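# Finish work order, sort parts, leave the cell clean

## Task

As operator of a cell whose state the last shift left unchecked, complete the work order and set the good part in the good tray. Any part that is not good goes to the rework tray if further machining can still correct it, otherwise to the scrap tray. At the end the machine and the gauge must both be idle with no alarm, the doors closed, and nothing loose left inside the machine.

## Robot and tools

Robot: two Doosan arms, left_arm and right_arm, each with a Robotiq 140 gripper whose fingers can fold. A part held near the palm may slip or be squeezed too hard; grip it in the fingertip quarter of the pads. Fingers pushed tip-first into a surface fold without much force. Calibrated bases: left_arm at (+0.046, +0.641, 0), right_arm at (-0.007, -0.442, 0), in metres.

Scene frame: origin at table height midway between the nominal bases, +z up, +x out over the table, left_arm on the +y side. The machine stands behind the bases, toward -x. Results report each gripper's end_effector_position (m, the point between closed pads), quaternion (wxyz) and velocities. The gripper's fingers point along its own +z and close along its y.

A row is 18 numbers, each in [-1, 1]. For left_arm: dx, dy, dz, rx, ry, rz, gripper position, force_limit, speed. Then the same nine for right_arm. Every row carries both arms. The six pose numbers are an offset, not a pose. They count from that arm's Hand target at the start of the action (or move) and lie along that Hand target's own axes. 1.0 equals 0.6 m or 180 degrees, and rx, ry, rz form one rotation vector. Rows in an action all count from the same start, not from one another. Sending six zeros re-requests the current Hand target. Gripper position: +1 is fully open (140 mm), about -0.8 is where the pads touch, and -1 closes until blocked. force_limit and speed set grip force and closing rate; both start at +1. Resend an arm's previous gripper numbers to leave it unchanged, because 0 is a real command.

execute_actions(actions, cameras): a list of actions run in order. Each action may hold rows (up to 15, one control step of 1/30 s each), steps (1 to 450, default 15), until (conditions on machine or gauge fields, or {"all": {"status": "ended"}} / {"any": ...}), and device commands under "machine" or "gauge". After the last row the arm keeps heading for that target. The controller clips each step to 70 mm and 16 degrees from the measured pose, so give far targets enough steps. Ramp offsets gradually; about 0.01 more per row is gentle. An empty actions list just reports.

move(target, speed, blend, stop_force, zero, blocking, cameras): straight paths to one row or a list of up to 15 rows. Each row is an offset from the Hand targets as they stand when the move begins. speed is in m/s (0.002 to 2, default 0.25). blend is in m. stop_force is 10 to 80 N, ends a path on felt push, and is unreliable near singular poses or while the gripper turns. The path does not avoid obstacles. The result adds a move: line (done, off_target, held, fault...).

wait(seconds 0 to 10), stop() to brake a running move, zoom_image(camera, region [x0,y0,x1,y1], at most 504x504 px). Cameras: cam_high, cam_low, cam_machine, cam_left_wrist, cam_right_wrist. show_instructions gives the reference images (the work order). read_manual gives only the licence texts. finished_scene(scene) ends the scene.

Machine commands (sent as an object, or a list of up to 8 run in sequence): door shut/open, vise clamp/open, page, register plus value plus write, cycle_start, reset, feed_hold, home, probe, tool_set, tool_change, air_blast, stop. Lengths are in mm. Machine coordinates are zero at the far end of travel, so they are not positive. cycle_start needs the doors shut, the vise clamped, the axes at the load place, a stored program number in 'program', and no alarm. Doors stay locked during a cycle until the spindle stops and the head is up. reset clears alarms. Check each program's revision and work offset, the tool table and the pockets before cutting. Bad offsets or tool data cause overtravel, crashes or cutter_too_large. Result fields include state, door_state, vise_state, alarm, entry, cycle_status, cycles_done, queue, plus one page line (work_offsets, tools, program, measuring, position).

Gauge: clamp open/shut, measure (about 12 s; needs the clamp shut and nest all_down), blast, stop. Lay the part flat on the three rests near the fence and stop, release it and withdraw the gripper. Then shut the clamp, measure, and leave it untouched until readings increases. Rows no_1 to no_20 give the inspection-sheet values in mm; compare them with the work order to judge good, rework (too much stock left) or scrap.

Grip check: object_status 2 means closed on something, 3 means it reached the target or the pads met. position_measured is in counts (3 fully open, 230 pads meeting).

Avoid: dropping or flinging parts, letting anything reach the floor or leave the work area, and arm-to-arm contact, which can end the scene. Also avoid hard pushes: 144 N of outside force or a joint reaching its load limit stops the arm for 10 s. Avoid wrist twist or long leverage on a held part, passing close to an arm's own base, and leaving an arm stretched out, which heats its motors. Leave no chips, tools or parts loose in the machine. Finish with the doors shut and both devices idle.

Each tool is called after "Emit:" as a command line: name --argument value for each argument, lists and objects as JSON in quotes; but a table of rows of numbers goes row by row, as --pt "numbers of a row", without its own name.

Reference images:

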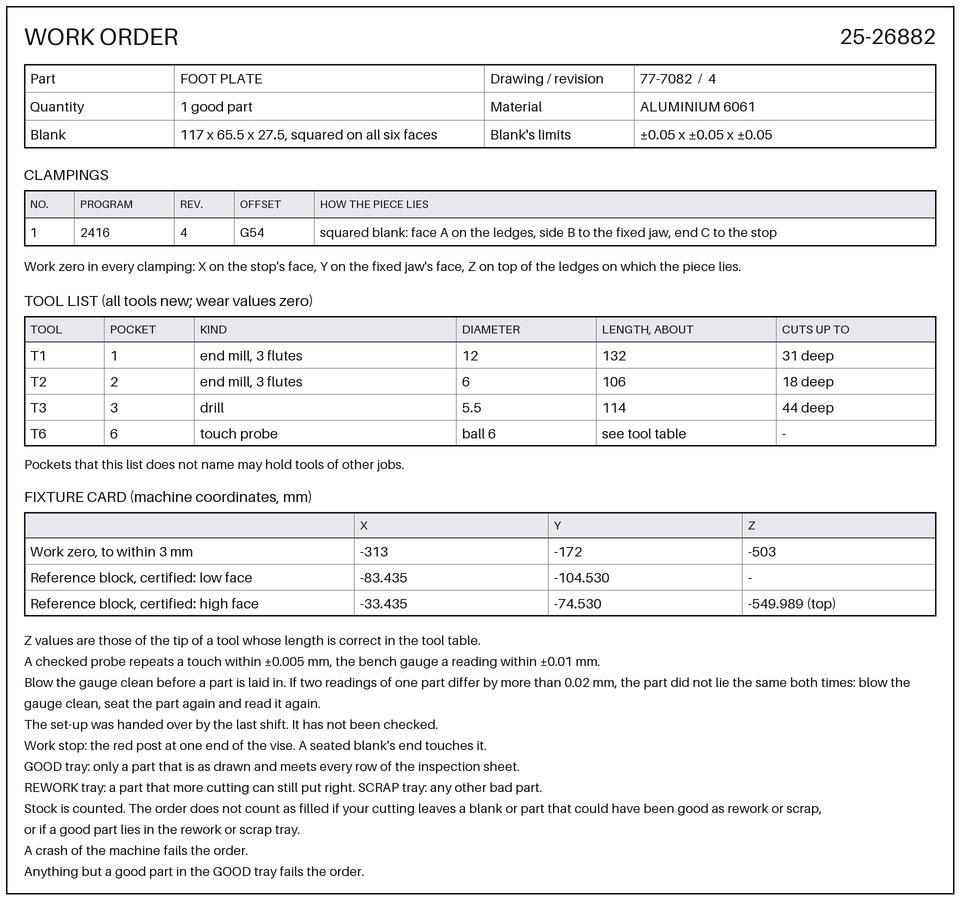

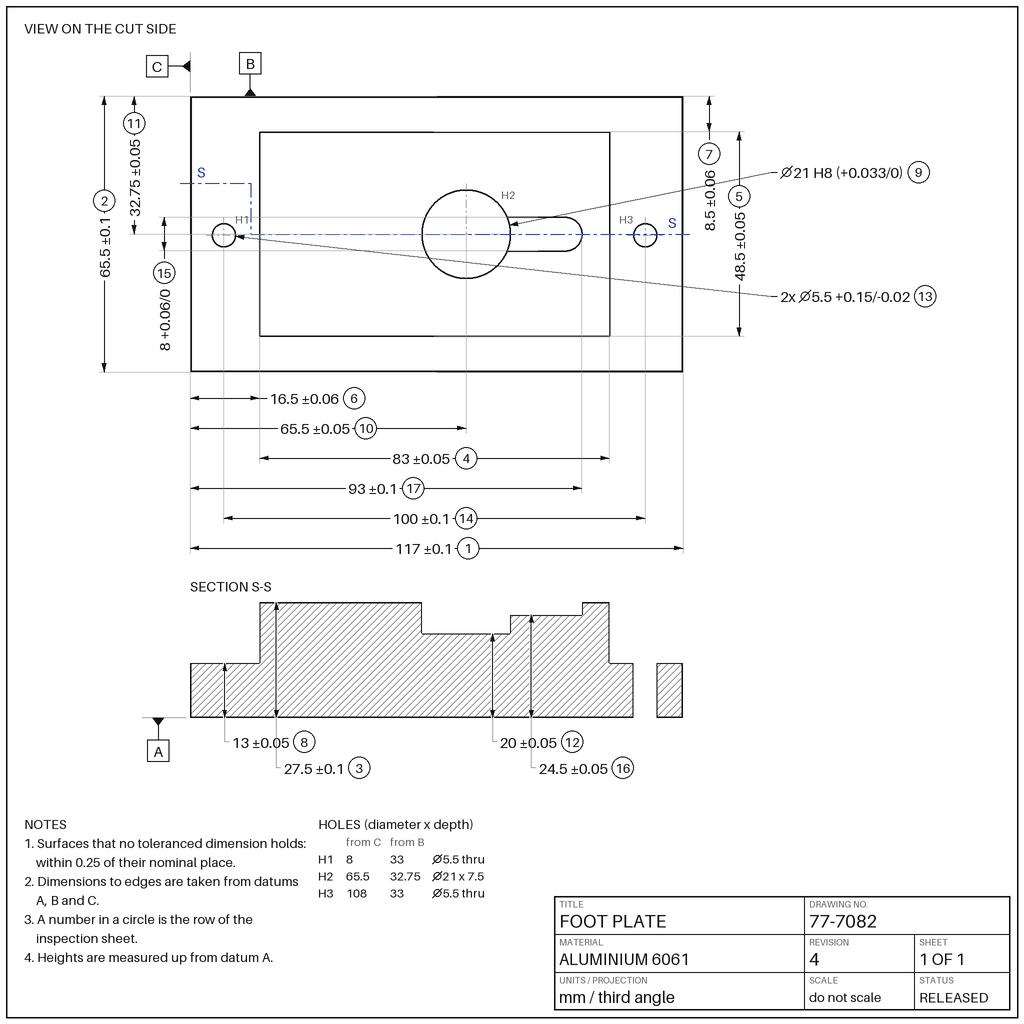

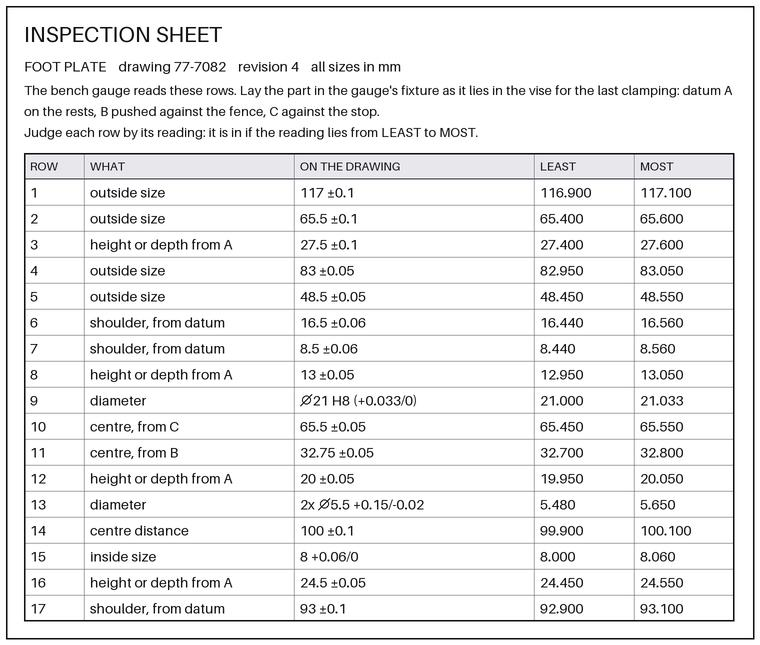

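## Session

Emit:
execute_actions --actions '[]'

Scene clock: 0.00 s.
left_arm: end_effector_position=(+0.4817, +0.5952, +0.3691) position_measured=3 object_status=3 end_effector_quat_wxyz=(-0.033, +0.999, -0.030, +0.020) | right_arm: end_effector_position=(+0.4309, -0.4253, +0.3692) position_measured=3 object_status=3 end_effector_quat_wxyz=(+0.000, +0.012, +1.000, +0.000)
Joint positions: left_arm=[-0.195 -0.211 1.886 0.073 1.442 1.383] | right_arm=[-3.002 0.193 -1.87 0 -1.464 1.711]
Joint velocities: within noise
Joint torques (N m): no reading
External joint torques (N m): no reading
Flange force (N): no reading
Hand target: left_arm +0.4817, +0.5952, +0.3691; -0.033, +0.999, -0.030, +0.020 | right_arm +0.4309, -0.4253, +0.3692; +0.000, +0.012, +1.000, +0.000
Tool commands: left_gripper/position=+1.0 left_gripper/force_limit=+1.0 left_gripper/speed=+1.0 right_gripper/position=+1.0 right_gripper/force_limit=+1.0 right_gripper/speed=+1.0
machine.work_offsets: g54_x=-312.506 g54_y=-170.251 g54_z=-502.795 g55_x=+0.000 g55_y=+0.000 g55_z=+0.000 g56_x=+0.000 g56_y=+0.000 g56_z=+0.000
machine: state=idle door_state=shut vise_state=clamped cycle_status=done cycles_done=0 table_x_mm=0 spindle_rpm=0 page=work_offsets entry=no_entry entries=0 queue=idle queue_left=0
gauge: nest=all_up blocks=free clamp_state=open readings=0

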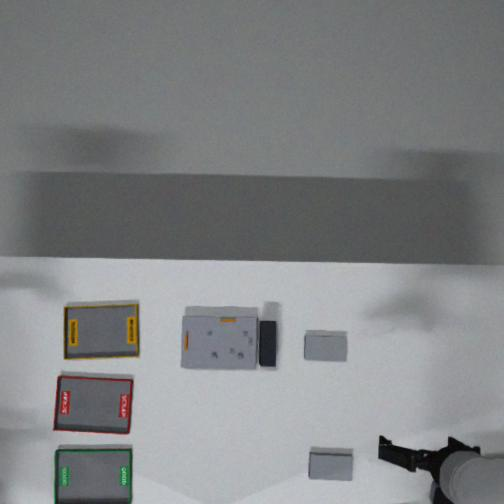

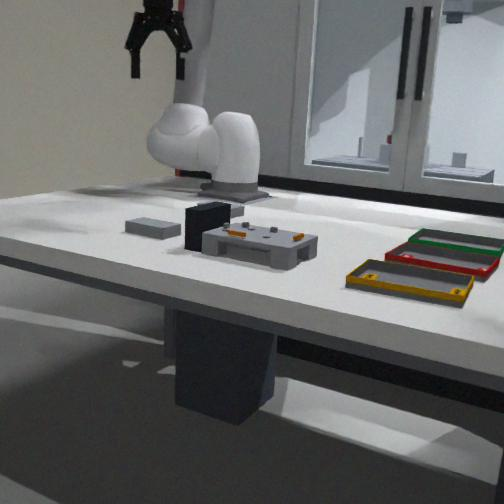

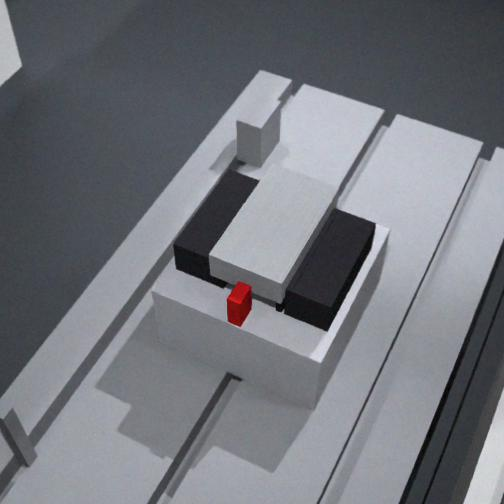

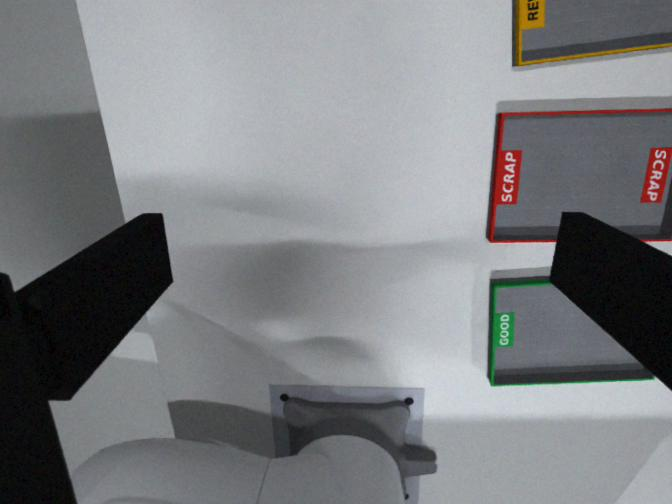

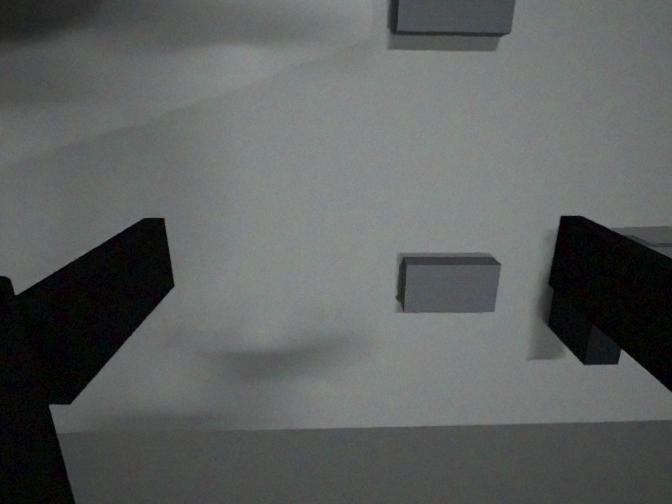

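Emit:
zoom_image --camera "cam_machine" --region '[130, 60, 400, 400]'

Emit:
execute_actions --actions '[{"machine":{"page":"tools"},"steps":2}]' --cameras '[]'

Emit:
execute_actions --actions '[{"machine":{"page":"program"},"steps":2}]' --cameras '[]'

Emit:
execute_actions --actions '[{"machine":{"page":"measuring"},"steps":2}]' --cameras '[]'

Emit:
execute_actions --actions '[{"machine":{"page":"position"},"steps":2}]' --cameras '[]'

Scaled by 1.482.

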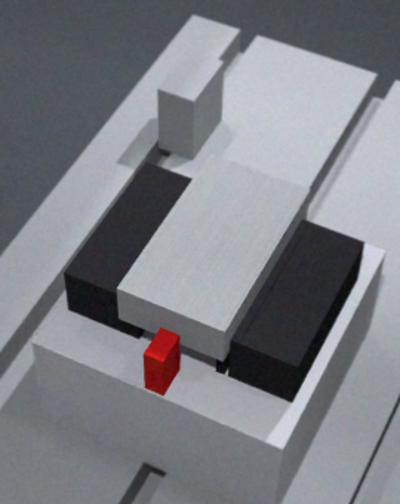

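Scene clock: 8.23 s.
left_arm: end_effector_position=(+0.4817, +0.5952, +0.3691) position_measured=3 object_status=3 end_effector_quat_wxyz=(-0.033, +0.999, -0.030, +0.020) | right_arm: end_effector_position=(+0.4309, -0.4253, +0.3692) position_measured=3 object_status=3 end_effector_quat_wxyz=(+0.000, +0.012, +1.000, +0.000)
Joint positions: left_arm=[-0.195 -0.211 1.886 0.073 1.442 1.383] | right_arm=[-3.002 0.193 -1.87 0 -1.464 1.711]
Joint velocities: within noise
Joint torques (N m): left_arm=[1.05 -21.19 -40.69 5.06 0.38 -0.41] | right_arm=[2.67 16.31 41.71 -4.36 -0.53 -0.21]
External joint torques (N m): left_arm=[-1 0.78 -1.46 -0.54 -0.5 0.41] | right_arm=[-2.55 4.79 -0.59 0.14 0.49 0.21]
Flange force (N): left_arm=[3.2 1.5 -1.4] | right_arm=[7.9 -5.8 1.0]
Hand target: left_arm +0.4817, +0.5952, +0.3691; -0.033, +0.999, -0.030, +0.020 | right_arm +0.4309, -0.4253, +0.3692; +0.000, +0.012, +1.000, +0.000
Tool commands: left_gripper/position=+1.0 left_gripper/force_limit=+1.0 left_gripper/speed=+1.0 right_gripper/position=+1.0 right_gripper/force_limit=+1.0 right_gripper/speed=+1.0
machine.tools: t1_length=+131.512 t1_length_wear=+0.000 t1_diameter=+12.001 t1_diameter_wear=+0.000 t1_pocket=+1.000 t2_length=+105.505 t2_length_wear=+0.000 t2_diameter=+5.989 t2_diameter_wear=+0.000 t2_pocket=+2.000 t3_length=+113.643 t3_length_wear=+0.000 t3_diameter=+5.500 t3_diameter_wear=+0.000 t3_pocket=+3.000 t4_length=+121.518 t4_length_wear=+0.000 t4_diameter=+15.993 t4_diameter_wear=+0.000 t4_pocket=+4.000 t5_length=+139.570 t5_length_wear=+0.000 t5_diameter=+3.989 t5_diameter_wear=+0.000 t5_pocket=+5.000 t6_length=+152.865 t6_length_wear=+0.000 t6_diameter=+6.000 t6_diameter_wear=+0.000 t6_pocket=+6.000
machine: state=idle door_state=shut vise_state=clamped cycle_status=done cycles_done=0 table_x_mm=0 spindle_rpm=0 page=tools entry=no_entry entries=0 queue=done queue_left=0
gauge: nest=all_up blocks=free clamp_state=open readings=0
No camera images: "cameras" was empty.

Scene clock: 8.50 s.
left_arm: end_effector_position=(+0.4817, +0.5952, +0.3691) position_measured=3 object_status=3 end_effector_quat_wxyz=(-0.033, +0.999, -0.030, +0.020) | right_arm: end_effector_position=(+0.4309, -0.4253, +0.3692) position_measured=3 object_status=3 end_effector_quat_wxyz=(+0.000, +0.012, +1.000, +0.000)
Joint positions: left_arm=[-0.195 -0.211 1.886 0.073 1.442 1.383] | right_arm=[-3.002 0.193 -1.87 0 -1.464 1.711]
Joint velocities: within noise
Joint torques (N m): left_arm=[1.38 -21.05 -40.8 4.99 0.4 -0.44] | right_arm=[1.93 15.56 41.67 -4.26 -0.66 -0.06]
External joint torques (N m): left_arm=[-1.6 1.35 -1.51 -0.47 -0.53 0.44] | right_arm=[-1.84 5.72 -0.61 0.04 0.61 0.06]
Flange force (N): left_arm=[4.0 2.9 -1.4] | right_arm=[9.6 -4.7 1.1]
Hand target: left_arm +0.4817, +0.5952, +0.3691; -0.033, +0.999, -0.030, +0.020 | right_arm +0.4309, -0.4253, +0.3692; +0.000, +0.012, +1.000, +0.000
Tool commands: left_gripper/position=+1.0 left_gripper/force_limit=+1.0 left_gripper/speed=+1.0 right_gripper/position=+1.0 right_gripper/force_limit=+1.0 right_gripper/speed=+1.0
machine.program: program=+2416 tool_call=+1 tool_in_spindle=+0 program_revision=+4 program_offset=+54 load_peak=+0 stored1_number=+2416 stored1_revision=+4 stored2_number=+5068 stored2_revision=+2 stored3_number=+6344 stored3_revision=+3 stored4_number=+0 stored4_revision=+0 cycles=+0
machine: state=idle door_state=shut vise_state=clamped cycle_status=done cycles_done=0 table_x_mm=0 spindle_rpm=0 page=program entry=no_entry entries=0 queue=done queue_left=0
gauge: nest=all_up blocks=free clamp_state=open readings=0
No camera images: "cameras" was empty.

Scene clock: 8.77 s.
left_arm: end_effector_position=(+0.4817, +0.5952, +0.3691) position_measured=3 object_status=3 end_effector_quat_wxyz=(-0.033, +0.999, -0.030, +0.020) | right_arm: end_effector_position=(+0.4309, -0.4253, +0.3692) position_measured=3 object_status=3 end_effector_quat_wxyz=(+0.000, +0.012, +1.000, +0.000)
Joint positions: left_arm=[-0.195 -0.211 1.886 0.073 1.442 1.383] | right_arm=[-3.002 0.193 -1.87 0 -1.464 1.711]
Joint velocities: within noise
Joint torques (N m): left_arm=[0.93 -21.01 -40.76 5.02 0.4 -0.39] | right_arm=[1.84 15.38 41.82 -4.34 -0.59 -0.05]
External joint torques (N m): left_arm=[-0.91 0.94 -1.53 -0.49 -0.53 0.39] | right_arm=[-1.77 6.23 -0.52 0.11 0.54 0.06]
Flange force (N): left_arm=[3.6 1.4 -1.4] | right_arm=[10.4 -4.6 0.7]
Hand target: left_arm +0.4817, +0.5952, +0.3691; -0.033, +0.999, -0.030, +0.020 | right_arm +0.4309, -0.4253, +0.3692; +0.000, +0.012, +1.000, +0.000
Tool commands: left_gripper/position=+1.0 left_gripper/force_limit=+1.0 left_gripper/speed=+1.0 right_gripper/position=+1.0 right_gripper/force_limit=+1.0 right_gripper/speed=+1.0
machine.measuring: probe_x=+0.000 probe_y=+0.000 probe_z=+0.000 probe_move_x=+0.000 probe_move_y=+0.000 probe_move_z=+0.000 probe_radius=+2.990 probe_off_x=+0.000 probe_off_y=+0.000 setter_z=-520.000 probe_touched=+0 probe_found_x=+0.000 probe_found_y=+0.000 probe_found_z=+0.000 set_length=+0.000 set_diameter=+0.000
machine: state=idle door_state=shut vise_state=clamped cycle_status=done cycles_done=0 table_x_mm=0 spindle_rpm=0 page=measuring entry=no_entry entries=0 queue=done queue_left=0
gauge: nest=all_up blocks=free clamp_state=open readings=0
No camera images: "cameras" was empty.

Scene clock: 9.03 s.
left_arm: end_effector_position=(+0.4817, +0.5952, +0.3691) position_measured=3 object_status=3 end_effector_quat_wxyz=(-0.033, +0.999, -0.030, +0.020) | right_arm: end_effector_position=(+0.4309, -0.4253, +0.3692) position_measured=3 object_status=3 end_effector_quat_wxyz=(+0.000, +0.012, +1.000, +0.000)
Joint positions: left_arm=[-0.195 -0.211 1.886 0.073 1.442 1.383] | right_arm=[-3.002 0.193 -1.87 0 -1.464 1.711]
Joint velocities: within noise
Joint torques (N m): left_arm=[1.03 -20.8 -40.66 5.04 0.41 -0.4] | right_arm=[2.36 16.39 41.53 -4.23 -0.62 -0.12]
External joint torques (N m): left_arm=[-1.13 1 -1.62 -0.52 -0.54 0.39] | right_arm=[-2.22 4.91 -0.29 0.02 0.58 0.12]
Flange force (N): left_arm=[3.7 1.9 -1.6] | right_arm=[7.7 -5.3 0.7]
Hand target: left_arm +0.4817, +0.5952, +0.3691; -0.033, +0.999, -0.030, +0.020 | right_arm +0.4309, -0.4253, +0.3692; +0.000, +0.012, +1.000, +0.000
Tool commands: left_gripper/position=+1.0 left_gripper/force_limit=+1.0 left_gripper/speed=+1.0 right_gripper/position=+1.0 right_gripper/force_limit=+1.0 right_gripper/speed=+1.0
machine.position: pos_x=-164.000 pos_y=-3.000 pos_z=+0.000
machine: state=idle door_state=shut vise_state=clamped cycle_status=done cycles_done=0 table_x_mm=0 spindle_rpm=0 page=position entry=no_entry entries=0 queue=done queue_left=0
gauge: nest=all_up blocks=free clamp_state=open readings=0
No camera images: "cameras" was empty.

Emit:
execute_actions --actions '[{"machine":[{"register":"tool_call","value":6,"write":true},{"tool_change":true},{"tool_set":true,"page":"measuring"}],"steps":450,"until":{"machine":{"queue":["!=","running"]}}},{"steps":450,"until":{"machine":{"queue":["!=","running"]}}}]' --cameras '["cam_machine","cam_low"]'

Scene clock: 50.90 s.
left_arm: end_effector_position=(+0.4817, +0.5952, +0.3691) position_measured=3 object_status=3 end_effector_quat_wxyz=(-0.033, +0.999, -0.030, +0.020) | right_arm: end_effector_position=(+0.4309, -0.4253, +0.3692) position_measured=3 object_status=3 end_effector_quat_wxyz=(+0.000, +0.012, +1.000, +0.000)
Joint positions: left_arm=[-0.195 -0.211 1.886 0.073 1.442 1.383] | right_arm=[-3.002 0.193 -1.87 0 -1.464 1.711]
Joint velocities: within noise
Joint torques (N m): left_arm=[1.36 -20.59 -40.71 5.03 0.35 -0.42] | right_arm=[2.25 15.73 41.53 -4.33 -0.61 -0.18]
External joint torques (N m): left_arm=[-1.38 0.41 -1.59 -0.5 -0.47 0.42] | right_arm=[-2.2 5.79 -0.39 0.12 0.56 0.18]
External joint torques at the end of the 1st action: left_arm=[-1.15 1.17 -1.36 -0.52 -0.49 0.42] | right_arm=[-2.64 5.21 -0.25 0.11 0.6 0.19]
Flange force (N): left_arm=[2.6 2.3 -1.8] | right_arm=[9.4 -5.2 0.6]
Flange force at the end of the 1st action (N): left_arm=[3.7 1.9 -1.2] | right_arm=[8.1 -6.1 0.6]
Hand target: left_arm +0.4817, +0.5952, +0.3691; -0.033, +0.999, -0.030, +0.020 | right_arm +0.4309, -0.4253, +0.3692; +0.000, +0.012, +1.000, +0.000
Tool commands: left_gripper/position=+1.0 left_gripper/force_limit=+1.0 left_gripper/speed=+1.0 right_gripper/position=+1.0 right_gripper/force_limit=+1.0 right_gripper/speed=+1.0
machine.measuring: probe_x=+0.000 probe_y=+0.000 probe_z=+0.000 probe_move_x=+0.000 probe_move_y=+0.000 probe_move_z=+0.000 probe_radius=+2.990 probe_off_x=+0.000 probe_off_y=+0.000 setter_z=-520.000 probe_touched=+0 probe_found_x=+0.000 probe_found_y=+0.000 probe_found_z=+0.000 set_length=+152.870 set_diameter=+5.999
machine: state=idle door_state=shut vise_state=clamped cycle_status=done cycles_done=0 table_x_mm=0 spindle_rpm=0 page=measuring entries=3 queue=done queue_left=0
gauge: nest=all_up blocks=free clamp_state=open readings=0
Images, in order (width x height): cam_low 504x504, cam_machine 504x504.

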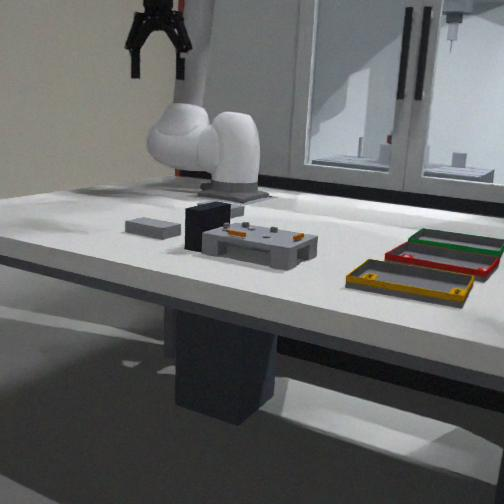

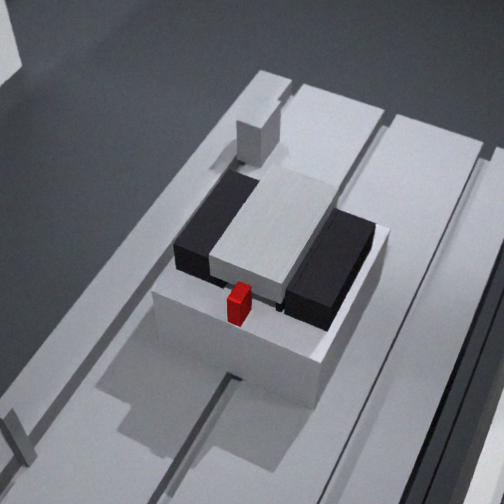

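Emit:
execute_actions --actions '[{"machine":[{"register":"probe_x","value":-58.435,"write":true},{"register":"probe_y","value":-89.53,"write":true},{"register":"probe_z","value":-543,"write":true},{"register":"probe_move_z","value":-12,"write":true,"probe":true}],"steps":450,"until":{"machine":{"queue":["!=","running"]}}},{"steps":2}]' --cameras '["cam_machine"]'

Scene clock: 64.83 s.
left_arm: end_effector_position=(+0.4817, +0.5952, +0.3691) position_measured=3 object_status=3 end_effector_quat_wxyz=(-0.033, +0.999, -0.030, +0.020) | right_arm: end_effector_position=(+0.4309, -0.4253, +0.3692) position_measured=3 object_status=3 end_effector_quat_wxyz=(+0.000, +0.012, +1.000, +0.000)
Joint positions: left_arm=[-0.195 -0.211 1.886 0.073 1.442 1.383] | right_arm=[-3.002 0.193 -1.87 0 -1.464 1.711]
Joint velocities: within noise
Joint torques (N m): left_arm=[1.32 -21.09 -40.75 5.03 0.4 -0.38] | right_arm=[2.48 16.37 41.67 -4.29 -0.44 -0.15]
External joint torques (N m): left_arm=[-1.3 0.58 -1.77 -0.48 -0.52 0.37] | right_arm=[-2.44 5.3 -0.37 0.06 0.39 0.15]
External joint torques at the end of the 1st action: left_arm=[-1.4 1.08 -1.67 -0.45 -0.53 0.4] | right_arm=[-1.92 5.45 -0.48 0.03 0.53 0.14]
Flange force (N): left_arm=[3.2 2.2 -2.0] | right_arm=[8.5 -5.8 0.4]
Flange force at the end of the 1st action (N): left_arm=[3.8 2.5 -1.7] | right_arm=[9.0 -4.6 0.8]
Hand target: left_arm +0.4817, +0.5952, +0.3691; -0.033, +0.999, -0.030, +0.020 | right_arm +0.4309, -0.4253, +0.3692; +0.000, +0.012, +1.000, +0.000
Tool commands: left_gripper/position=+1.0 left_gripper/force_limit=+1.0 left_gripper/speed=+1.0 right_gripper/position=+1.0 right_gripper/force_limit=+1.0 right_gripper/speed=+1.0
machine.measuring: probe_x=-58.435 probe_y=-89.530 probe_z=-543.000 probe_move_x=+0.000 probe_move_y=+0.000 probe_move_z=-12.000 probe_radius=+2.990 probe_off_x=+0.000 probe_off_y=+0.000 setter_z=-520.000 probe_touched=+1 probe_found_x=-58.435 probe_found_y=-89.530 probe_found_z=-549.989 set_length=+152.870 set_diameter=+5.999
machine: state=idle door_state=shut vise_state=clamped cycle_status=done cycles_done=0 table_x_mm=0 spindle_rpm=0 page=measuring entries=8 queue=done queue_left=0
gauge: nest=all_up blocks=free clamp_state=open readings=0
Images, in order (width x height): cam_machine 504x504.

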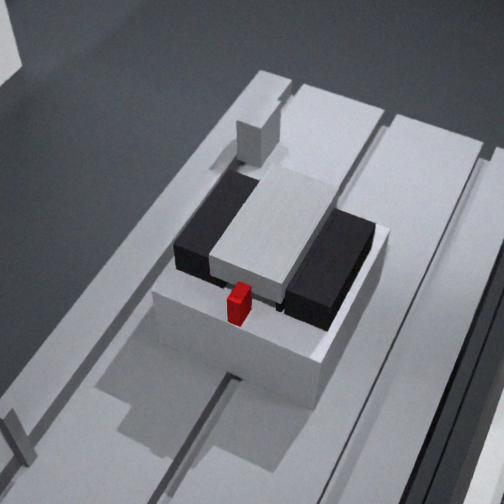

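Emit:
execute_actions --actions '[{"machine":[{"register":"probe_move_z","value":0,"write":true},{"register":"probe_x","value":-95,"write":true},{"register":"probe_z","value":-556,"write":true},{"register":"probe_move_x","value":15,"write":true,"probe":true}],"steps":450,"until":{"machine":{"queue":["!=","running"]}}},{"steps":2}]' --cameras '[]'

Emit:
execute_actions --actions '[{"machine":[{"register":"probe_x","value":-21,"write":true},{"register":"probe_move_x","value":-15,"write":true,"probe":true}],"steps":450,"until":{"machine":{"queue":["!=","running"]}}},{"steps":2}]' --cameras '[]'

Emit:
execute_actions --actions '[{"machine":[{"register":"probe_move_x","value":0,"write":true},{"register":"probe_x","value":-58.435,"write":true},{"register":"probe_y","value":-117,"write":true},{"register":"probe_move_y","value":15,"write":true,"probe":true}],"steps":450,"until":{"machine":{"queue":["!=","running"]}}},{"steps":2}]' --cameras '[]'

Emit:
execute_actions --actions '[{"machine":[{"register":"probe_y","value":-62,"write":true},{"register":"probe_move_y","value":-15,"write":true,"probe":true}],"steps":450,"until":{"machine":{"queue":["!=","running"]}}},{"steps":2}]' --cameras '[]'

Scene clock: 89.37 s.
left_arm: end_effector_position=(+0.4817, +0.5952, +0.3691) position_measured=3 object_status=3 end_effector_quat_wxyz=(-0.033, +0.999, -0.030, +0.020) | right_arm: end_effector_position=(+0.4309, -0.4253, +0.3692) position_measured=3 object_status=3 end_effector_quat_wxyz=(+0.000, +0.012, +1.000, +0.000)
Joint positions: left_arm=[-0.195 -0.211 1.886 0.073 1.442 1.383] | right_arm=[-3.002 0.193 -1.87 0 -1.464 1.711]
Joint velocities: within noise
Joint torques (N m): left_arm=[1.01 -21.1 -40.49 4.94 0.37 -0.36] | right_arm=[2.45 16.29 41.7 -4.28 -0.57 -0.15]
External joint torques (N m): left_arm=[-0.94 0.65 -1.9 -0.4 -0.5 0.36] | right_arm=[-2.3 4.8 -0.38 0.04 0.53 0.15]
External joint torques at the end of the 1st action: left_arm=[-1.18 0.45 -1.73 -0.47 -0.53 0.45] | right_arm=[-2.3 5.33 -0.44 0 0.57 0.11]
Flange force (N): left_arm=[3.6 1.5 -2.2] | right_arm=[7.7 -5.4 0.7]
Flange force at the end of the 1st action (N): left_arm=[3.0 1.7 -1.9] | right_arm=[8.6 -5.5 0.8]
Hand target: left_arm +0.4817, +0.5952, +0.3691; -0.033, +0.999, -0.030, +0.020 | right_arm +0.4309, -0.4253, +0.3692; +0.000, +0.012, +1.000, +0.000
Tool commands: left_gripper/position=+1.0 left_gripper/force_limit=+1.0 left_gripper/speed=+1.0 right_gripper/position=+1.0 right_gripper/force_limit=+1.0 right_gripper/speed=+1.0
machine.measuring: probe_x=-95.000 probe_y=-89.530 probe_z=-556.000 probe_move_x=+15.000 probe_move_y=+0.000 probe_move_z=+0.000 probe_radius=+2.990 probe_off_x=+0.000 probe_off_y=+0.000 setter_z=-520.000 probe_touched=+1 probe_found_x=-83.436 probe_found_y=-89.530 probe_found_z=-556.000 set_length=+152.870 set_diameter=+5.999
machine: state=idle door_state=shut vise_state=clamped cycle_status=done cycles_done=0 table_x_mm=0 spindle_rpm=0 page=measuring entries=13 queue=done queue_left=0
gauge: nest=all_up blocks=free clamp_state=open readings=0
No camera images: "cameras" was empty.

Scene clock: 98.17 s.
left_arm: end_effector_position=(+0.4817, +0.5952, +0.3691) position_measured=3 object_status=3 end_effector_quat_wxyz=(-0.033, +0.999, -0.030, +0.020) | right_arm: end_effector_position=(+0.4309, -0.4253, +0.3692) position_measured=3 object_status=3 end_effector_quat_wxyz=(+0.000, +0.012, +1.000, +0.000)
Joint positions: left_arm=[-0.195 -0.211 1.886 0.073 1.442 1.383] | right_arm=[-3.002 0.193 -1.87 0 -1.464 1.711]
Joint velocities: within noise
Joint torques (N m): left_arm=[1.21 -20.98 -40.63 4.99 0.39 -0.45] | right_arm=[2.72 15.5 41.45 -4.3 -0.54 -0.06]
External joint torques (N m): left_arm=[-1.24 1 -1.44 -0.48 -0.51 0.45] | right_arm=[-2.64 5.92 -0.18 0.07 0.5 0.06]
External joint torques at the end of the 1st action: left_arm=[-1.27 0.79 -1.48 -0.45 -0.5 0.39] | right_arm=[-1.86 5.34 -0.52 -0.01 0.6 0.14]
Flange force (N): left_arm=[3.5 2.0 -1.4] | right_arm=[9.2 -6.5 0.2]
Flange force at the end of the 1st action (N): left_arm=[3.1 2.2 -1.5] | right_arm=[8.9 -4.5 1.0]
Hand target: left_arm +0.4817, +0.5952, +0.3691; -0.033, +0.999, -0.030, +0.020 | right_arm +0.4309, -0.4253, +0.3692; +0.000, +0.012, +1.000, +0.000
Tool commands: left_gripper/position=+1.0 left_gripper/force_limit=+1.0 left_gripper/speed=+1.0 right_gripper/position=+1.0 right_gripper/force_limit=+1.0 right_gripper/speed=+1.0
machine.measuring: probe_x=-21.000 probe_y=-89.530 probe_z=-556.000 probe_move_x=-15.000 probe_move_y=+0.000 probe_move_z=+0.000 probe_radius=+2.990 probe_off_x=+0.000 probe_off_y=+0.000 setter_z=-520.000 probe_touched=+1 probe_found_x=-33.436 probe_found_y=-89.530 probe_found_z=-556.000 set_length=+152.870 set_diameter=+5.999
machine: state=idle door_state=shut vise_state=clamped cycle_status=done cycles_done=0 table_x_mm=0 spindle_rpm=0 page=measuring entries=16 queue=done queue_left=0
gauge: nest=all_up blocks=free clamp_state=open readings=0
No camera images: "cameras" was empty.

Scene clock: 107.30 s.
left_arm: end_effector_position=(+0.4817, +0.5952, +0.3691) position_measured=3 object_status=3 end_effector_quat_wxyz=(-0.033, +0.999, -0.030, +0.020) | right_arm: end_effector_position=(+0.4309, -0.4253, +0.3692) position_measured=3 object_status=3 end_effector_quat_wxyz=(+0.000, +0.012, +1.000, +0.000)
Joint positions: left_arm=[-0.195 -0.211 1.886 0.073 1.442 1.383] | right_arm=[-3.002 0.193 -1.87 0 -1.464 1.711]
Joint velocities: within noise
Joint torques (N m): left_arm=[1.43 -21.24 -40.66 4.99 0.4 -0.42] | right_arm=[2.53 16.25 41.94 -4.26 -0.57 -0.11]
External joint torques (N m): left_arm=[-1.43 1.46 -1.47 -0.48 -0.54 0.42] | right_arm=[-2.46 5.25 -0.74 0.04 0.53 0.11]
External joint torques at the end of the 1st action: left_arm=[-1.41 0.96 -1.44 -0.5 -0.48 0.39] | right_arm=[-3.39 5.71 -0.56 0.08 0.57 0.12]
Flange force (N): left_arm=[4.2 2.6 -1.3] | right_arm=[8.9 -5.9 1.3]
Flange force at the end of the 1st action (N): left_arm=[3.3 2.5 -1.5] | right_arm=[9.1 -8.0 1.0]
Hand target: left_arm +0.4817, +0.5952, +0.3691; -0.033, +0.999, -0.030, +0.020 | right_arm +0.4309, -0.4253, +0.3692; +0.000, +0.012, +1.000, +0.000
Tool commands: left_gripper/position=+1.0 left_gripper/force_limit=+1.0 left_gripper/speed=+1.0 right_gripper/position=+1.0 right_gripper/force_limit=+1.0 right_gripper/speed=+1.0
machine.measuring: probe_x=-58.435 probe_y=-117.000 probe_z=-556.000 probe_move_x=+0.000 probe_move_y=+15.000 probe_move_z=+0.000 probe_radius=+2.990 probe_off_x=+0.000 probe_off_y=+0.000 setter_z=-520.000 probe_touched=+1 probe_found_x=-58.435 probe_found_y=-104.532 probe_found_z=-556.000 set_length=+152.870 set_diameter=+5.999
machine: state=idle door_state=shut vise_state=clamped cycle_status=done cycles_done=0 table_x_mm=0 spindle_rpm=0 page=measuring entries=21 queue=done queue_left=0
gauge: nest=all_up blocks=free clamp_state=open readings=0
No camera images: "cameras" was empty.

Scene clock: 115.87 s.
left_arm: end_effector_position=(+0.4817, +0.5952, +0.3691) position_measured=3 object_status=3 end_effector_quat_wxyz=(-0.033, +0.999, -0.030, +0.020) | right_arm: end_effector_position=(+0.4309, -0.4253, +0.3692) position_measured=3 object_status=3 end_effector_quat_wxyz=(+0.000, +0.012, +1.000, +0.000)
Joint positions: left_arm=[-0.195 -0.211 1.886 0.073 1.442 1.383] | right_arm=[-3.002 0.193 -1.87 0 -1.464 1.711]
Joint velocities: within noise
Joint torques (N m): left_arm=[1.29 -20.89 -40.61 4.97 0.36 -0.45] | right_arm=[2.7 16.2 41.73 -4.23 -0.63 -0.1]
External joint torques (N m): left_arm=[-1.47 0.97 -1.83 -0.42 -0.49 0.44] | right_arm=[-2.56 4.92 -0.53 0.01 0.59 0.1]
External joint torques at the end of the 1st action: left_arm=[-1.07 0.29 -1.63 -0.46 -0.52 0.37] | right_arm=[-2.64 5.14 -0.57 0.05 0.61 0.11]
Flange force (N): left_arm=[3.8 2.5 -2.1] | right_arm=[8.0 -6.1 1.1]
Flange force at the end of the 1st action (N): left_arm=[2.6 1.7 -1.8] | right_arm=[8.4 -6.3 1.1]
Hand target: left_arm +0.4817, +0.5952, +0.3691; -0.033, +0.999, -0.030, +0.020 | right_arm +0.4309, -0.4253, +0.3692; +0.000, +0.012, +1.000, +0.000
Tool commands: left_gripper/position=+1.0 left_gripper/force_limit=+1.0 left_gripper/speed=+1.0 right_gripper/position=+1.0 right_gripper/force_limit=+1.0 right_gripper/speed=+1.0
machine.measuring: probe_x=-58.435 probe_y=-62.000 probe_z=-556.000 probe_move_x=+0.000 probe_move_y=-15.000 probe_move_z=+0.000 probe_radius=+2.990 probe_off_x=+0.000 probe_off_y=+0.000 setter_z=-520.000 probe_touched=+1 probe_found_x=-58.435 probe_found_y=-74.531 probe_found_z=-556.000 set_length=+152.870 set_diameter=+5.999
machine: state=idle door_state=shut vise_state=clamped cycle_status=done cycles_done=0 table_x_mm=0 spindle_rpm=0 page=measuring entries=24 queue=done queue_left=0
gauge: nest=all_up blocks=free clamp_state=open readings=0
No camera images: "cameras" was empty.

Emit:
execute_actions --actions '[{"machine":[{"register":"probe_move_y","value":0,"write":true},{"register":"probe_x","value":-305,"write":true},{"register":"probe_y","value":-180,"write":true},{"register":"probe_z","value":-462,"write":true},{"register":"probe_move_z","value":-25,"write":true,"probe":true}],"steps":450,"until":{"machine":{"queue":["!=","running"]}}},{"steps":2}]' --cameras '["cam_machine"]'

Emit:
execute_actions --actions '[{"machine":[{"register":"probe_x","value":-206,"write":true,"probe":true}],"steps":450,"until":{"machine":{"queue":["!=","running"]}}},{"steps":2}]' --cameras '[]'

Emit:
execute_actions --actions '[{"machine":[{"register":"probe_y","value":-228,"write":true,"probe":true}],"steps":450,"until":{"machine":{"queue":["!=","running"]}}},{"steps":2}]' --cameras '[]'

Emit:
execute_actions --actions '[{"machine":[{"register":"probe_x","value":-305,"write":true,"probe":true}],"steps":450,"until":{"machine":{"queue":["!=","running"]}}},{"steps":2}]' --cameras '["cam_machine"]'

Scene clock: 140.63 s.
left_arm: end_effector_position=(+0.4817, +0.5952, +0.3691) position_measured=3 object_status=3 end_effector_quat_wxyz=(-0.033, +0.999, -0.030, +0.020) | right_arm: end_effector_position=(+0.4309, -0.4253, +0.3692) position_measured=3 object_status=3 end_effector_quat_wxyz=(+0.000, +0.012, +1.000, +0.000)
Joint positions: left_arm=[-0.195 -0.211 1.886 0.073 1.442 1.383] | right_arm=[-3.002 0.193 -1.87 0 -1.464 1.711]
Joint velocities: within noise
Joint torques (N m): left_arm=[1.13 -20.7 -40.77 5.01 0.37 -0.35] | right_arm=[2.71 15.75 41.65 -4.18 -0.54 -0.18]
External joint torques (N m): left_arm=[-1.16 -0.01 -1.64 -0.48 -0.49 0.35] | right_arm=[-2.64 5.54 -0.57 -0.03 0.49 0.18]
External joint torques at the end of the 1st action: left_arm=[-1.02 0.44 -1.72 -0.44 -0.51 0.39] | right_arm=[-2.38 5.34 -0.27 -0.07 0.55 0.09]
Flange force (N): left_arm=[2.0 1.9 -1.9] | right_arm=[9.1 -6.2 0.9]
Flange force at the end of the 1st action (N): left_arm=[3.0 1.5 -1.9] | right_arm=[8.4 -5.8 0.5]
Hand target: left_arm +0.4817, +0.5952, +0.3691; -0.033, +0.999, -0.030, +0.020 | right_arm +0.4309, -0.4253, +0.3692; +0.000, +0.012, +1.000, +0.000
Tool commands: left_gripper/position=+1.0 left_gripper/force_limit=+1.0 left_gripper/speed=+1.0 right_gripper/position=+1.0 right_gripper/force_limit=+1.0 right_gripper/speed=+1.0
machine.measuring: probe_x=-305.000 probe_y=-180.000 probe_z=-462.000 probe_move_x=+0.000 probe_move_y=+0.000 probe_move_z=-25.000 probe_radius=+2.990 probe_off_x=+0.000 probe_off_y=+0.000 setter_z=-520.000 probe_touched=+1 probe_found_x=-305.000 probe_found_y=-180.000 probe_found_z=-475.335 set_length=+152.870 set_diameter=+5.999
machine: state=idle door_state=shut vise_state=clamped cycle_status=done cycles_done=0 table_x_mm=0 spindle_rpm=0 page=measuring entries=30 queue=done queue_left=0
gauge: nest=all_up blocks=free clamp_state=open readings=0
Images, in order (width x height): cam_machine 504x504.

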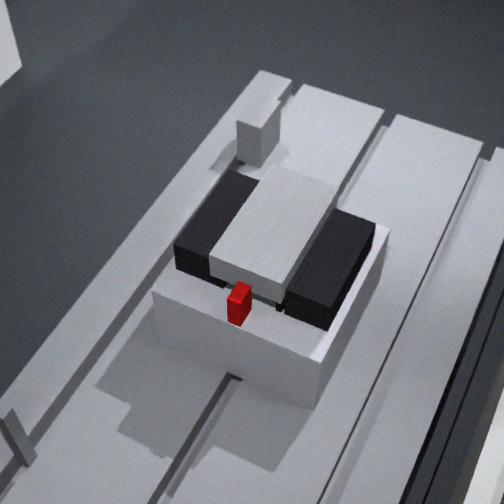

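Scene clock: 148.43 s.
left_arm: end_effector_position=(+0.4817, +0.5952, +0.3691) position_measured=3 object_status=3 end_effector_quat_wxyz=(-0.033, +0.999, -0.030, +0.020) | right_arm: end_effector_position=(+0.4309, -0.4253, +0.3692) position_measured=3 object_status=3 end_effector_quat_wxyz=(+0.000, +0.012, +1.000, +0.000)
Joint positions: left_arm=[-0.195 -0.211 1.886 0.073 1.442 1.383] | right_arm=[-3.002 0.193 -1.87 0 -1.464 1.711]
Joint velocities: within noise
Joint torques (N m): left_arm=[1 -21.12 -40.73 5 0.39 -0.4] | right_arm=[2.86 16.3 41.8 -4.28 -0.69 -0.13]
External joint torques (N m): left_arm=[-0.98 0.87 -1.62 -0.47 -0.52 0.4] | right_arm=[-2.75 4.96 -0.68 0.06 0.64 0.13]
External joint torques at the end of the 1st action: left_arm=[-1.32 1.13 -1.55 -0.49 -0.51 0.38] | right_arm=[-2.26 5.36 -0.29 -0.07 0.46 0.19]
Flange force (N): left_arm=[3.6 1.5 -1.6] | right_arm=[8.2 -6.5 1.4]
Flange force at the end of the 1st action (N): left_arm=[3.8 2.3 -1.5] | right_arm=[8.6 -5.3 0.4]
Hand target: left_arm +0.4817, +0.5952, +0.3691; -0.033, +0.999, -0.030, +0.020 | right_arm +0.4309, -0.4253, +0.3692; +0.000, +0.012, +1.000, +0.000
Tool commands: left_gripper/position=+1.0 left_gripper/force_limit=+1.0 left_gripper/speed=+1.0 right_gripper/position=+1.0 right_gripper/force_limit=+1.0 right_gripper/speed=+1.0
machine.measuring: probe_x=-206.000 probe_y=-180.000 probe_z=-462.000 probe_move_x=+0.000 probe_move_y=+0.000 probe_move_z=-25.000 probe_radius=+2.990 probe_off_x=+0.000 probe_off_y=+0.000 setter_z=-520.000 probe_touched=+1 probe_found_x=-206.000 probe_found_y=-180.000 probe_found_z=-475.333 set_length=+152.870 set_diameter=+5.999
machine: state=idle door_state=shut vise_state=clamped cycle_status=done cycles_done=0 table_x_mm=0 spindle_rpm=0 page=measuring entries=32 queue=done queue_left=0
gauge: nest=all_up blocks=free clamp_state=open readings=0
No camera images: "cameras" was empty.

Scene clock: 156.47 s.
left_arm: end_effector_position=(+0.4817, +0.5952, +0.3691) position_measured=3 object_status=3 end_effector_quat_wxyz=(-0.033, +0.999, -0.030, +0.020) | right_arm: end_effector_position=(+0.4309, -0.4253, +0.3692) position_measured=3 object_status=3 end_effector_quat_wxyz=(+0.000, +0.012, +1.000, +0.000)
Joint positions: left_arm=[-0.195 -0.211 1.886 0.073 1.442 1.383] | right_arm=[-3.002 0.193 -1.87 0 -1.464 1.711]
Joint velocities: within noise
Joint torques (N m): left_arm=[1.32 -20.95 -40.67 5.04 0.39 -0.43] | right_arm=[2.69 15.94 41.88 -4.29 -0.59 -0.09]
External joint torques (N m): left_arm=[-1.25 0.44 -1.64 -0.5 -0.51 0.43] | right_arm=[-2.54 5.05 -0.86 0.08 0.54 0.09]
External joint torques at the end of the 1st action: left_arm=[-1.07 1.46 -1.48 -0.51 -0.49 0.37] | right_arm=[-2.5 5.1 -0.43 0.13 0.56 0.08]
Flange force (N): left_arm=[2.8 2.0 -1.8] | right_arm=[8.6 -6.1 1.5]
Flange force at the end of the 1st action (N): left_arm=[4.3 1.8 -1.3] | right_arm=[8.2 -6.0 0.8]
Hand target: left_arm +0.4817, +0.5952, +0.3691; -0.033, +0.999, -0.030, +0.020 | right_arm +0.4309, -0.4253, +0.3692; +0.000, +0.012, +1.000, +0.000
Tool commands: left_gripper/position=+1.0 left_gripper/force_limit=+1.0 left_gripper/speed=+1.0 right_gripper/position=+1.0 right_gripper/force_limit=+1.0 right_gripper/speed=+1.0
machine.measuring: probe_x=-206.000 probe_y=-228.000 probe_z=-462.000 probe_move_x=+0.000 probe_move_y=+0.000 probe_move_z=-25.000 probe_radius=+2.990 probe_off_x=+0.000 probe_off_y=+0.000 setter_z=-520.000 probe_touched=+1 probe_found_x=-206.000 probe_found_y=-228.000 probe_found_z=-475.332 set_length=+152.870 set_diameter=+5.999
machine: state=idle door_state=shut vise_state=clamped cycle_status=done cycles_done=0 table_x_mm=0 spindle_rpm=0 page=measuring entries=34 queue=done queue_left=0
gauge: nest=all_up blocks=free clamp_state=open readings=0
No camera images: "cameras" was empty.

Scene clock: 164.67 s.
left_arm: end_effector_position=(+0.4817, +0.5952, +0.3691) position_measured=3 object_status=3 end_effector_quat_wxyz=(-0.033, +0.999, -0.030, +0.020) | right_arm: end_effector_position=(+0.4309, -0.4253, +0.3692) position_measured=3 object_status=3 end_effector_quat_wxyz=(+0.000, +0.012, +1.000, +0.000)
Joint positions: left_arm=[-0.195 -0.211 1.886 0.073 1.442 1.383] | right_arm=[-3.002 0.193 -1.87 0 -1.464 1.711]
Joint velocities: within noise
Joint torques (N m): left_arm=[1.38 -21.08 -40.68 4.99 0.37 -0.4] | right_arm=[2.85 16.11 41.58 -4.3 -0.53 -0.06]
External joint torques (N m): left_arm=[-1.46 1.07 -1.74 -0.45 -0.51 0.39] | right_arm=[-2.73 5.31 -0.18 0.06 0.49 0.06]
External joint torques at the end of the 1st action: left_arm=[-1.19 1.32 -1.29 -0.48 -0.53 0.39] | right_arm=[-2.58 5.1 -0.42 0.13 0.58 0.13]
Flange force (N): left_arm=[3.9 2.6 -1.9] | right_arm=[8.1 -6.6 0.3]
Flange force at the end of the 1st action (N): left_arm=[3.8 2.1 -1.0] | right_arm=[8.1 -6.1 0.8]
Hand target: left_arm +0.4817, +0.5952, +0.3691; -0.033, +0.999, -0.030, +0.020 | right_arm +0.4309, -0.4253, +0.3692; +0.000, +0.012, +1.000, +0.000
Tool commands: left_gripper/position=+1.0 left_gripper/force_limit=+1.0 left_gripper/speed=+1.0 right_gripper/position=+1.0 right_gripper/force_limit=+1.0 right_gripper/speed=+1.0
machine.measuring: probe_x=-305.000 probe_y=-228.000 probe_z=-462.000 probe_move_x=+0.000 probe_move_y=+0.000 probe_move_z=-25.000 probe_radius=+2.990 probe_off_x=+0.000 probe_off_y=+0.000 setter_z=-520.000 probe_touched=+1 probe_found_x=-305.000 probe_found_y=-228.000 probe_found_z=-475.333 set_length=+152.870 set_diameter=+5.999
machine: state=idle door_state=shut vise_state=clamped cycle_status=done cycles_done=0 table_x_mm=0 spindle_rpm=0 page=measuring entries=36 queue=done queue_left=0
gauge: nest=all_up blocks=free clamp_state=open readings=0
Images, in order (width x height): cam_machine 504x504.

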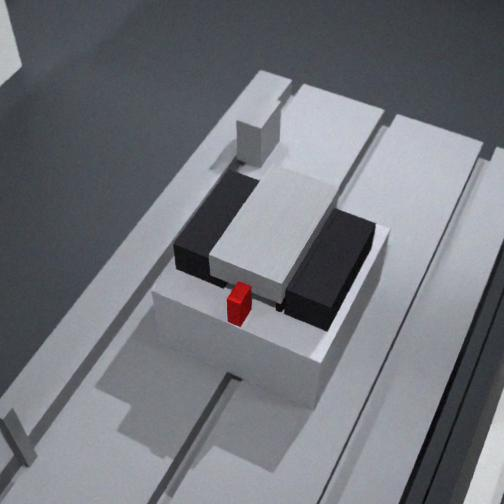

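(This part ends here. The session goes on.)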